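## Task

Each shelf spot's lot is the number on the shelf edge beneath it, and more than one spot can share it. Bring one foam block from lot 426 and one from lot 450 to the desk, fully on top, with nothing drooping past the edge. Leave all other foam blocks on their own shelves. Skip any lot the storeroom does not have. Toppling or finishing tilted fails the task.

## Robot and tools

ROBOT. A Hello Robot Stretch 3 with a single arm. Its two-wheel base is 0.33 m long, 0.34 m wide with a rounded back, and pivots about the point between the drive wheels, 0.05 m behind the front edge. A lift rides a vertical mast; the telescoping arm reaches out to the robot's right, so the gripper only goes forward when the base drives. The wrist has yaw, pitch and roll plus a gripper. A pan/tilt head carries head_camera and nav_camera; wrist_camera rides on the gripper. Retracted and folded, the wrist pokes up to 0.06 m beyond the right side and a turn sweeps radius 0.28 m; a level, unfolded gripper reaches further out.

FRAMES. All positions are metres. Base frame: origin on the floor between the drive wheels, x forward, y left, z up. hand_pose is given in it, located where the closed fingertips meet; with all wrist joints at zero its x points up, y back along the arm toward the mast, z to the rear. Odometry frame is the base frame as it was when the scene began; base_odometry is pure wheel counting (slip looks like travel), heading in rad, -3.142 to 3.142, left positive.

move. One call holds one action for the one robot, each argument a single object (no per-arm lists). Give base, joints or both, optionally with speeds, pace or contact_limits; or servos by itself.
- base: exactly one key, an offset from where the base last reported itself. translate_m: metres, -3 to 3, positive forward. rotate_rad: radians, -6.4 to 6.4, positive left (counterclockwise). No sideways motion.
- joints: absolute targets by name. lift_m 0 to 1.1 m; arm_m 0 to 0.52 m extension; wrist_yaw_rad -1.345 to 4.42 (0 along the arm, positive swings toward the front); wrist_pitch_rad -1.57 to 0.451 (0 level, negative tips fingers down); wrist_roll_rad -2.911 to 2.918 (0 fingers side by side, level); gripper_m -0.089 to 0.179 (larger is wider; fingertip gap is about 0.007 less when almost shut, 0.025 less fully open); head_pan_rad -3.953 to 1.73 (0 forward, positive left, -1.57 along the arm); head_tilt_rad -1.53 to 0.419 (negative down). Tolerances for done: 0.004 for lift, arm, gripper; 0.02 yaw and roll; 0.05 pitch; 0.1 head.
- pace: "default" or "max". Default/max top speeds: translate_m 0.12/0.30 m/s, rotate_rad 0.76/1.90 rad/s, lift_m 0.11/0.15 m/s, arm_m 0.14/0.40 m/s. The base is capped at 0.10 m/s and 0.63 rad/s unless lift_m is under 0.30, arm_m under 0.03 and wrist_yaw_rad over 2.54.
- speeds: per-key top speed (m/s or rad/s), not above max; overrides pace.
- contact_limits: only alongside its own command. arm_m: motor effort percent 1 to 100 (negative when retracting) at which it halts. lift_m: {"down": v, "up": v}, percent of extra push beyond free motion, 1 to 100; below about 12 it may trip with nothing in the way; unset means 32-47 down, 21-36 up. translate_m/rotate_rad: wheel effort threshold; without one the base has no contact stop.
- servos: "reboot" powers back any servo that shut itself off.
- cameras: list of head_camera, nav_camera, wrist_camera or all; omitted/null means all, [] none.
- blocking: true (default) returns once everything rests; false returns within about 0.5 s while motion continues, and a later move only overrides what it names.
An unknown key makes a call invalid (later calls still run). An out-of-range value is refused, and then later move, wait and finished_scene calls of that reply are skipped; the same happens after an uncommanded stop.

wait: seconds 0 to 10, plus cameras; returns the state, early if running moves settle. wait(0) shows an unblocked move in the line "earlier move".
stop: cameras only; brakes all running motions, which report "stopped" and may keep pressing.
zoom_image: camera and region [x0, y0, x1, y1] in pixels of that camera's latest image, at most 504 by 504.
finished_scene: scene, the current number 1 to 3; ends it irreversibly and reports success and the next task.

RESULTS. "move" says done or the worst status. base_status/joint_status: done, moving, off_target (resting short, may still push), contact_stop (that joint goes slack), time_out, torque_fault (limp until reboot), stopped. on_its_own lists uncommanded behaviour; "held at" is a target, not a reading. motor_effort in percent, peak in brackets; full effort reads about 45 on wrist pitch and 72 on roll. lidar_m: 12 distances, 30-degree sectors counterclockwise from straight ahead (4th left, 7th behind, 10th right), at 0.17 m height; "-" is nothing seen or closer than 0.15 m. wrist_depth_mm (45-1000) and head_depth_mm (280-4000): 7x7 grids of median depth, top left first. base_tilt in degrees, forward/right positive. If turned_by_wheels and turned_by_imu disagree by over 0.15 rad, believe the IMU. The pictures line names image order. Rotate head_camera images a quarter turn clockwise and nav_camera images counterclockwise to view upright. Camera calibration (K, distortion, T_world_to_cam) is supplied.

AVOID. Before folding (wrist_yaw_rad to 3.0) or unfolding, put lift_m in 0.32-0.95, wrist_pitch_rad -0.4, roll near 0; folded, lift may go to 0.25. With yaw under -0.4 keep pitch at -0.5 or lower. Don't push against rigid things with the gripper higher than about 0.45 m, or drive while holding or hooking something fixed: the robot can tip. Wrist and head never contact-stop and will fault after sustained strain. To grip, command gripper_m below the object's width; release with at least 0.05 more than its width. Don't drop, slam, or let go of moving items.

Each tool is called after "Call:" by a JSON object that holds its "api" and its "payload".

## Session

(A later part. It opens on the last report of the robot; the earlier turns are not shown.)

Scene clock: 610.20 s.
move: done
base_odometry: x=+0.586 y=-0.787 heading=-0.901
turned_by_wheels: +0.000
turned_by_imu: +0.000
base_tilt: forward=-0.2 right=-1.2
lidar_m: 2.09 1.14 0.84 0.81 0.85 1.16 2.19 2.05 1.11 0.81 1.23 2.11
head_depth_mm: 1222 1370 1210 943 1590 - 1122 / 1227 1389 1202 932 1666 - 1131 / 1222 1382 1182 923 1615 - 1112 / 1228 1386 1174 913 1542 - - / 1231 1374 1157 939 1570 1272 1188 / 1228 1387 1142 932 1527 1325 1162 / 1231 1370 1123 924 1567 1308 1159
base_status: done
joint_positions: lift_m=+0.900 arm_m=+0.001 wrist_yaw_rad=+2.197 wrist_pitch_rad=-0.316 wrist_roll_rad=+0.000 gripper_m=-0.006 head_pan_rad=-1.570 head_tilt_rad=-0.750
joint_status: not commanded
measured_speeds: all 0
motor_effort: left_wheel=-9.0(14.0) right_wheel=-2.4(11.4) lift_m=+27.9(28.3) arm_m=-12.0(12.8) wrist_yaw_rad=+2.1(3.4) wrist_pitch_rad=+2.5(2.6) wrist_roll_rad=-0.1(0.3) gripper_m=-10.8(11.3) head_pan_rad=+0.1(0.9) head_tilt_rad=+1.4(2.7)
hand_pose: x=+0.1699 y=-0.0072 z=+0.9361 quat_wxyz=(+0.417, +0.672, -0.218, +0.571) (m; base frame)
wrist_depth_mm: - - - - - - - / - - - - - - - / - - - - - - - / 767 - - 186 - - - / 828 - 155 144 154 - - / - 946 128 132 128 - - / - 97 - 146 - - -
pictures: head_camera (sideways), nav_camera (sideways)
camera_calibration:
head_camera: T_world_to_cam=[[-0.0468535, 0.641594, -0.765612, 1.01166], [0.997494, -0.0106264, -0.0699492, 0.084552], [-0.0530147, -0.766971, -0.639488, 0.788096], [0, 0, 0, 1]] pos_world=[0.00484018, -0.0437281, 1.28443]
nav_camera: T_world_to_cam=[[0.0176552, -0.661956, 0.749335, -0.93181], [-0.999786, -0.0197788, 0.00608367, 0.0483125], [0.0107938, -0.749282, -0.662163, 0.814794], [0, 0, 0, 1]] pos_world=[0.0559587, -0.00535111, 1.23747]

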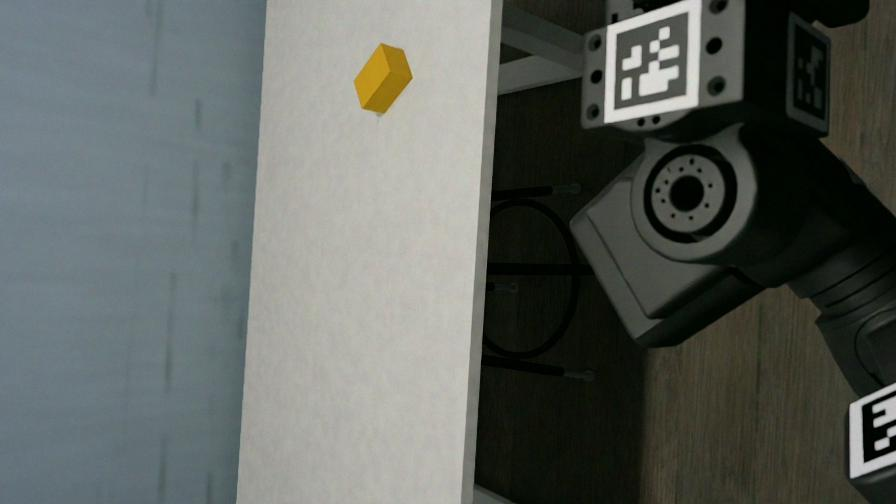

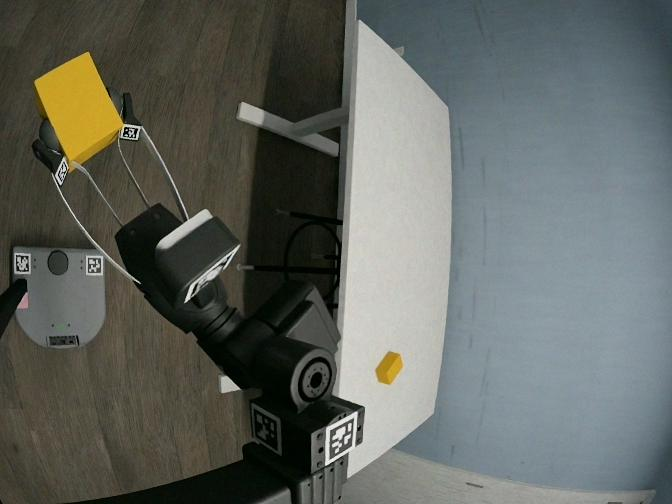

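Call:
{"api": "move", "payload": {"joints": {"wrist_yaw_rad":0.0,"wrist_pitch_rad":-0.27}, "speeds": {"wrist_yaw_rad":0.8}, "cameras": []}}

Call:
{"api": "move", "payload": {"joints": {"arm_m":0.46}, "cameras": ["wrist_camera","head_camera"]}}

Call:
{"api": "move", "payload": {"joints": {"lift_m":0.73}, "cameras": ["head_camera"]}}

Call:
{"api": "move", "payload": {"joints": {"lift_m":0.685}, "speeds": {"lift_m":0.02}, "contact_limits": {"lift_m":{"down":12}}, "cameras": ["head_camera","wrist_camera"]}}

Scene clock: 621.13 s.
move: done
base_odometry: x=+0.586 y=-0.787 heading=-0.901
turned_by_wheels: +0.000
turned_by_imu: +0.000
base_tilt: forward=-0.4 right=-1.3
lidar_m: 2.10 1.14 0.84 0.81 0.85 1.16 2.18 2.04 1.11 0.81 1.23 2.11
head_depth_mm: 1221 1371 1210 936 1591 - - / 1230 1382 1192 930 1674 - - / 1228 1382 1185 916 295 - - / 1225 1382 1168 513 287 310 - / 1228 1384 1155 938 1539 1326 1140 / 1226 1388 1142 932 1541 1325 1129 / 1232 1379 1131 926 1559 1316 1129
base_status: not commanded
joint_positions: lift_m=+0.900 arm_m=+0.001 wrist_yaw_rad=+0.003 wrist_pitch_rad=-0.295 wrist_roll_rad=+0.000 gripper_m=-0.006 head_pan_rad=-1.570 head_tilt_rad=-0.750
joint_status: all done
measured_speeds: all 0
motor_effort: left_wheel=-8.6(9.3) right_wheel=-2.4(3.5) lift_m=+27.4(28.1) arm_m=-11.2(12.5) wrist_yaw_rad=-2.6(6.1) wrist_pitch_rad=+4.2(6.8) wrist_roll_rad=+0.0(0.3) gripper_m=-10.7(11.2) head_pan_rad=-0.6(1.0) head_tilt_rad=+1.2(2.5)
hand_pose: x=-0.0208 y=-0.3837 z=+0.9412 quat_wxyz=(+0.700, +0.105, -0.699, -0.103) (m; base frame)
wrist_depth_mm: - - - - - - - / - - - - - - - / - - - - - - - / - - - - - - - / - - - 143 144 - - / - - 128 132 127 - - / - - - 146 - - -
pictures: none
No camera images: "cameras" was empty.

Scene clock: 625.70 s.
move: done
base_odometry: x=+0.586 y=-0.787 heading=-0.901
turned_by_wheels: +0.000
turned_by_imu: +0.000
base_tilt: forward=-0.2 right=-1.1
lidar_m: 2.10 1.14 0.84 0.81 0.84 1.16 2.18 2.04 1.11 0.81 1.23 2.11
head_depth_mm: 1220 1381 1156 292 - 1322 1166 / 1222 1325 400 864 1606 1347 1162 / 1224 547 1040 922 1569 1342 1156 / 1228 1325 1024 913 1514 1335 1146 / 1228 1376 1154 936 1554 1322 1142 / 1227 1387 1140 933 1540 1316 1139 / 1229 1380 1134 924 1556 1318 1132
base_status: not commanded
joint_positions: lift_m=+0.900 arm_m=+0.460 wrist_yaw_rad=+0.003 wrist_pitch_rad=-0.294 wrist_roll_rad=+0.000 gripper_m=-0.006 head_pan_rad=-1.570 head_tilt_rad=-0.750
joint_status: all done
measured_speeds: all 0
motor_effort: left_wheel=-8.8(9.3) right_wheel=-1.8(3.4) lift_m=+26.6(27.9) arm_m=+13.0(15.2) wrist_yaw_rad=-2.5(4.6) wrist_pitch_rad=+4.0(4.2) wrist_roll_rad=+0.0(0.3) gripper_m=-11.1(11.3) head_pan_rad=-0.5(1.3) head_tilt_rad=+1.2(2.7)
hand_pose: x=-0.0208 y=-0.8432 z=+0.9414 quat_wxyz=(+0.700, +0.105, -0.699, -0.103) (m; base frame)
wrist_depth_mm: - - - - - - - / - - - - - - - / - - - - - - - / - - - - - - - / - - - 143 144 - - / - - 128 132 127 - - / - - - 143 128 - -
pictures: head_camera (sideways), wrist_camera
camera_calibration:
head_camera: T_world_to_cam=[[-0.0468535, 0.641594, -0.765612, 1.01166], [0.997494, -0.0106264, -0.0699492, 0.084552], [-0.0530147, -0.766971, -0.639488, 0.788096], [0, 0, 0, 1]] pos_world=[0.00484018, -0.0437281, 1.28443]
wrist_camera: T_world_to_cam=[[-0.998874, -0.0427353, -0.0206116, -0.0307872], [-0.00219974, 0.475666, -0.879623, 1.26171], [0.0473952, -0.878587, -0.475224, -0.126336], [0, 0, 0, 1]] pos_world=[-0.0219893, -0.712467, 1.04916]

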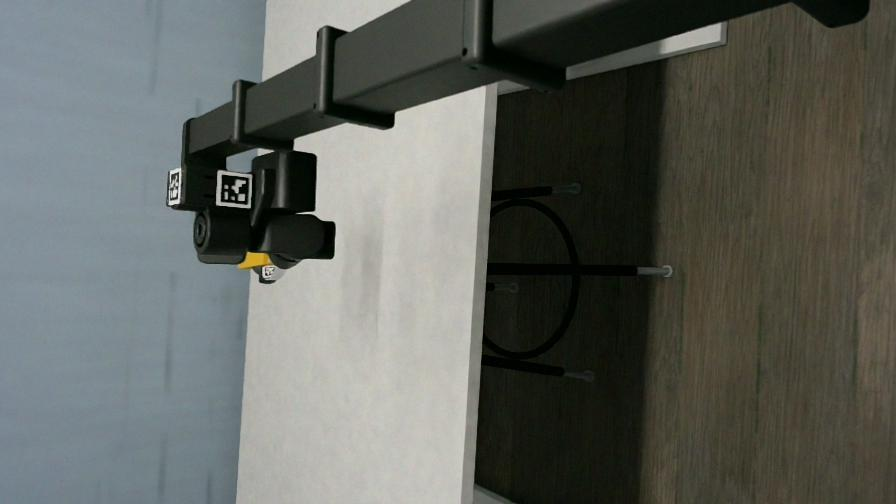

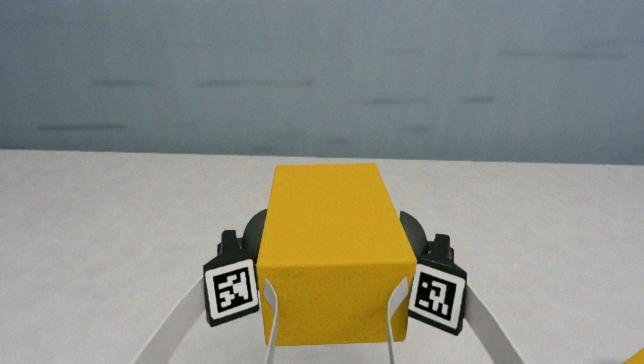

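Scene clock: 628.07 s.
move: done
base_odometry: x=+0.586 y=-0.787 heading=-0.901
turned_by_wheels: +0.000
turned_by_imu: +0.000
base_tilt: forward=-0.3 right=-1.1
lidar_m: 2.09 1.14 0.84 0.81 0.84 1.16 2.18 2.05 1.11 0.81 1.23 2.11
head_depth_mm: 1228 1372 1212 939 1516 1301 312 / 1222 1368 1194 896 440 357 319 / 1219 1379 1183 652 1516 1341 1158 / 1228 1383 1173 850 1512 1335 1149 / 1221 1385 1156 935 1546 1331 1149 / 1226 1387 1142 930 1542 1315 1135 / 1237 1371 1132 923 1550 1302 1129
base_status: not commanded
joint_positions: lift_m=+0.730 arm_m=+0.460 wrist_yaw_rad=+0.003 wrist_pitch_rad=-0.294 wrist_roll_rad=+0.000 gripper_m=-0.006 head_pan_rad=-1.570 head_tilt_rad=-0.750
joint_status: all done
measured_speeds: all 0
motor_effort: left_wheel=-8.6(9.2) right_wheel=-2.0(3.2) lift_m=+25.9(27.8) arm_m=+12.6(13.5) wrist_yaw_rad=-3.2(4.4) wrist_pitch_rad=+3.9(4.0) wrist_roll_rad=-0.1(0.3) gripper_m=-10.9(11.2) head_pan_rad=-0.8(1.3) head_tilt_rad=+0.9(2.0)
hand_pose: x=-0.0208 y=-0.8433 z=+0.7715 quat_wxyz=(+0.700, +0.105, -0.699, -0.103) (m; base frame)
wrist_depth_mm: - - - - - - - / - - - - - - - / - - - - - - - / - - - - - - - / - - - 144 144 - - / - - 128 132 128 - - / - - - 143 128 - -
pictures: head_camera (sideways)
camera_calibration:
head_camera: T_world_to_cam=[[-0.0468535, 0.641594, -0.765612, 1.01166], [0.997494, -0.0106264, -0.0699492, 0.084552], [-0.0530147, -0.766971, -0.639488, 0.788096], [0, 0, 0, 1]] pos_world=[0.00484018, -0.0437281, 1.28443]

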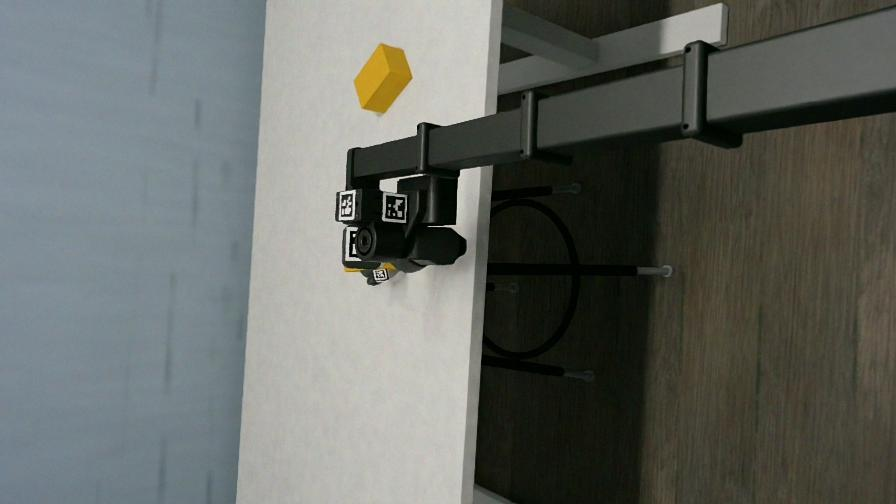

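Scene clock: 630.70 s.
move: done
base_odometry: x=+0.586 y=-0.787 heading=-0.901
turned_by_wheels: +0.000
turned_by_imu: +0.000
base_tilt: forward=-0.2 right=-1.3
lidar_m: 2.09 1.14 0.84 0.81 0.84 1.16 2.18 2.05 1.11 0.81 1.23 2.11
head_depth_mm: 1220 1377 1212 939 1508 1352 1149 / 1231 1375 1195 932 1502 405 352 / 1228 1377 1183 658 1489 1318 1148 / 1235 1381 1164 724 1511 1335 1148 / 1230 1375 1160 943 1543 1328 1138 / 1229 1381 1147 932 1529 1318 1137 / 1239 1383 1136 924 1564 1319 1132
base_status: not commanded
joint_positions: lift_m=+0.685 arm_m=+0.460 wrist_yaw_rad=+0.002 wrist_pitch_rad=-0.220 wrist_roll_rad=+0.000 gripper_m=-0.006 head_pan_rad=-1.570 head_tilt_rad=-0.750
joint_status: all done
measured_speeds: all 0
on_its_own: wrist_pitch_rad is at rest, and its effort (-9.7) is outside its rest range (-8 to +12)
motor_effort: left_wheel=-5.5(9.2) right_wheel=-2.3(3.1) lift_m=+16.7(26.4) arm_m=+11.6(13.0) wrist_yaw_rad=-1.4(4.4) wrist_pitch_rad=-9.7(10.5) wrist_roll_rad=+0.1(0.4) gripper_m=-10.8(11.4) head_pan_rad=-1.3(1.3) head_tilt_rad=+1.2(1.8)
contact_limits: lift_m down 12 (down: maximum 72; up: maximum 65)
hand_pose: x=-0.0210 y=-0.8498 z=+0.7443 quat_wxyz=(+0.703, +0.079, -0.702, -0.077) (m; base frame)
wrist_depth_mm: - - - - - - - / - - - - - - - / - - - - - - - / - - - - - - - / - - - 143 143 - - / - - 128 132 127 - - / - - - 140 131 - -
pictures: head_camera (sideways), wrist_camera
camera_calibration:
head_camera: T_world_to_cam=[[-0.0468535, 0.641594, -0.765612, 1.01166], [0.997494, -0.0106264, -0.0699492, 0.084552], [-0.0530147, -0.766971, -0.639488, 0.788096], [0, 0, 0, 1]] pos_world=[0.00484018, -0.0437281, 1.28443]
wrist_camera: T_world_to_cam=[[-0.998917, -0.0430699, -0.0175914, -0.0378903], [-0.00159202, 0.409537, -0.912292, 1.05953], [0.0464967, -0.911276, -0.409163, -0.30269], [0, 0, 0, 1]] pos_world=[-0.0220884, -0.711385, 0.842088]

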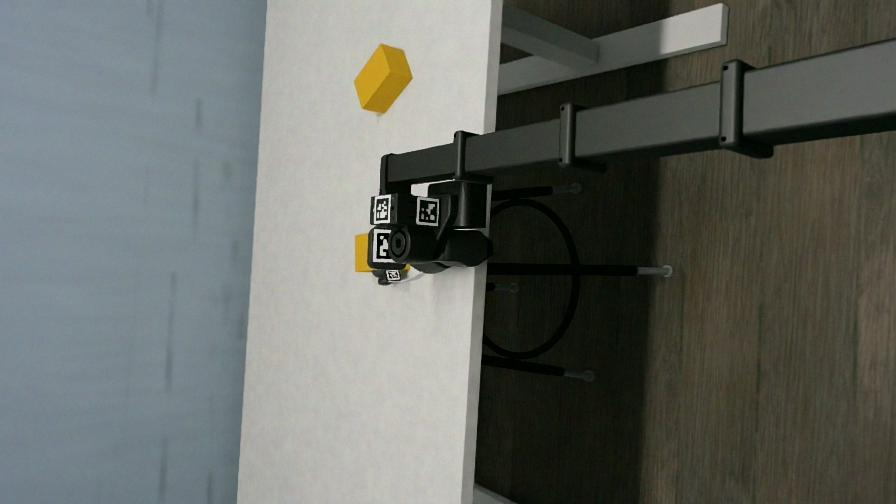

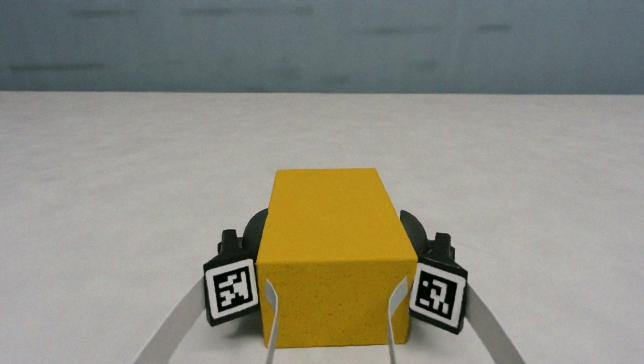

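Resting; ease up slightly then release.

Call:
{"api": "move", "payload": {"joints": {"lift_m":0.7}, "speeds": {"lift_m":0.03}, "cameras": []}}

Call:
{"api": "move", "payload": {"joints": {"gripper_m":0.16}, "cameras": []}}

Call:
{"api": "move", "payload": {"joints": {"arm_m":0.2}, "cameras": ["head_camera"]}}

Scene clock: 642.63 s.
move: done
base_odometry: x=+0.586 y=-0.787 heading=-0.901
turned_by_wheels: +0.000
turned_by_imu: +0.000
base_tilt: forward=-0.3 right=-1.0
lidar_m: 2.09 1.14 0.84 0.81 0.85 1.16 2.18 2.04 1.11 0.81 1.23 2.11
head_depth_mm: 1220 1372 1211 934 1514 1352 1124 / 1220 1382 1197 928 497 389 340 / 1223 1375 1185 658 1490 1337 1153 / 1229 1385 1175 769 1506 1332 1149 / 1232 1384 1149 936 1548 1333 1140 / 1232 1391 1138 932 1544 1317 1135 / 1236 1372 1127 922 1568 1312 1138
base_status: not commanded
joint_positions: lift_m=+0.700 arm_m=+0.460 wrist_yaw_rad=+0.002 wrist_pitch_rad=-0.270 wrist_roll_rad=+0.000 gripper_m=-0.006 head_pan_rad=-1.570 head_tilt_rad=-0.750
joint_status: all done
measured_speeds: all 0
motor_effort: left_wheel=-5.4(6.1) right_wheel=-2.3(3.2) lift_m=+28.8(30.5) arm_m=+3.9(12.6) wrist_yaw_rad=-2.0(2.9) wrist_pitch_rad=-0.4(9.7) wrist_roll_rad=-0.3(0.3) gripper_m=-11.3(11.3) head_pan_rad=-1.1(1.7) head_tilt_rad=+1.1(1.6)
hand_pose: x=-0.0210 y=-0.8455 z=+0.7471 quat_wxyz=(+0.701, +0.096, -0.700, -0.095) (m; base frame)
wrist_depth_mm: - - - - - - - / - - - - - - - / - - - - - - - / - - - - - - - / - - - 143 144 - - / - - 128 132 128 - - / - - - 143 128 - -
pictures: none
No camera images: "cameras" was empty.

Scene clock: 644.83 s.
move: done
base_odometry: x=+0.586 y=-0.787 heading=-0.901
turned_by_wheels: +0.000
turned_by_imu: +0.000
base_tilt: forward=-0.4 right=-1.1
lidar_m: 2.09 1.14 0.84 0.81 0.84 1.16 2.19 2.05 1.11 0.81 1.23 2.11
head_depth_mm: 1223 1377 1211 935 1511 1349 1129 / 1223 1383 1195 929 496 390 340 / 1220 1376 1178 659 1490 1345 1151 / 1226 1381 1168 767 1504 1332 1146 / 1229 1383 1150 918 1545 1319 1141 / 1232 1382 1145 935 1533 1319 1138 / 1234 1383 1129 927 1570 1314 1127
base_status: not commanded
joint_positions: lift_m=+0.700 arm_m=+0.460 wrist_yaw_rad=+0.002 wrist_pitch_rad=-0.283 wrist_roll_rad=+0.000 gripper_m=+0.160 head_pan_rad=-1.570 head_tilt_rad=-0.750
joint_status: all done
measured_speeds: all 0
motor_effort: left_wheel=-5.9(6.1) right_wheel=-2.5(3.1) lift_m=+27.6(29.0) arm_m=-11.7(13.0) wrist_yaw_rad=-2.1(3.5) wrist_pitch_rad=+1.9(2.0) wrist_roll_rad=+0.0(0.3) gripper_m=+0.3(82.8) head_pan_rad=-1.3(1.6) head_tilt_rad=+0.9(1.8)
hand_pose: x=-0.0211 y=-0.8443 z=+0.7441 quat_wxyz=(+0.700, +0.101, -0.700, -0.099) (m; base frame)
wrist_depth_mm: - - - - - - - / - - - - - - - / - - - - - - - / - - - 167 - - - / - 144 - 138 137 - - / - 125 - 134 135 135 - / 112 - - 144 - - 109
pictures: none
No camera images: "cameras" was empty.

Scene clock: 647.97 s.
move: done
base_odometry: x=+0.586 y=-0.787 heading=-0.901
turned_by_wheels: +0.000
turned_by_imu: +0.000
base_tilt: forward=-0.2 right=-1.2
lidar_m: 2.09 1.14 0.84 0.81 0.84 1.17 2.18 2.05 1.11 0.81 1.23 2.11
head_depth_mm: 1222 1369 1214 938 1527 1353 1118 / 1228 1383 1197 930 1566 391 341 / 1226 1380 1179 920 473 1246 1156 / 1224 1383 1177 911 560 1283 1150 / 1230 1384 1151 936 1532 1326 1144 / 1227 1386 1145 928 1546 1316 1138 / 1230 1381 1124 923 1560 1314 1131
base_status: not commanded
joint_positions: lift_m=+0.700 arm_m=+0.200 wrist_yaw_rad=+0.002 wrist_pitch_rad=-0.283 wrist_roll_rad=+0.000 gripper_m=+0.160 head_pan_rad=-1.570 head_tilt_rad=-0.750
joint_status: all done
measured_speeds: all 0
motor_effort: left_wheel=-5.9(6.3) right_wheel=-1.7(3.2) lift_m=+24.0(27.2) arm_m=-11.9(14.3) wrist_yaw_rad=-1.4(3.4) wrist_pitch_rad=+2.0(2.2) wrist_roll_rad=-0.1(0.4) gripper_m=+0.9(1.1) head_pan_rad=-1.9(1.9) head_tilt_rad=+0.2(1.8)
hand_pose: x=-0.0211 y=-0.5842 z=+0.7439 quat_wxyz=(+0.700, +0.101, -0.700, -0.100) (m; base frame)
wrist_depth_mm: - - - - - - - / - - - - - - - / - - - - - - - / - - - - - - - / - 154 - - - 140 - / 792 128 - - - 136 - / 115 943 984 - 968 941 112
pictures: head_camera (sideways)
camera_calibration:
head_camera: T_world_to_cam=[[-0.0468535, 0.641594, -0.765612, 1.01166], [0.997494, -0.0106264, -0.0699492, 0.084552], [-0.0530147, -0.766971, -0.639488, 0.788096], [0, 0, 0, 1]] pos_world=[0.00484018, -0.0437281, 1.28443]

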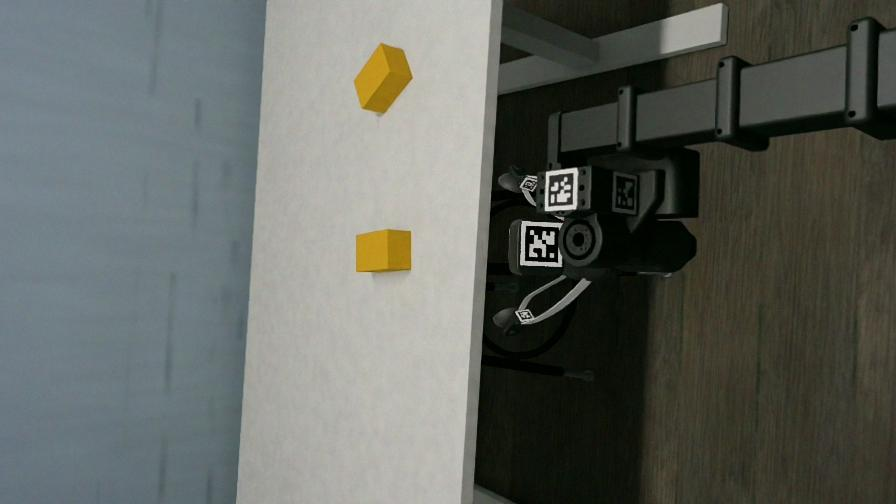

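Call:
{"api": "finished_scene", "payload": {"scene": 3}}

The scene is finished: the task was done.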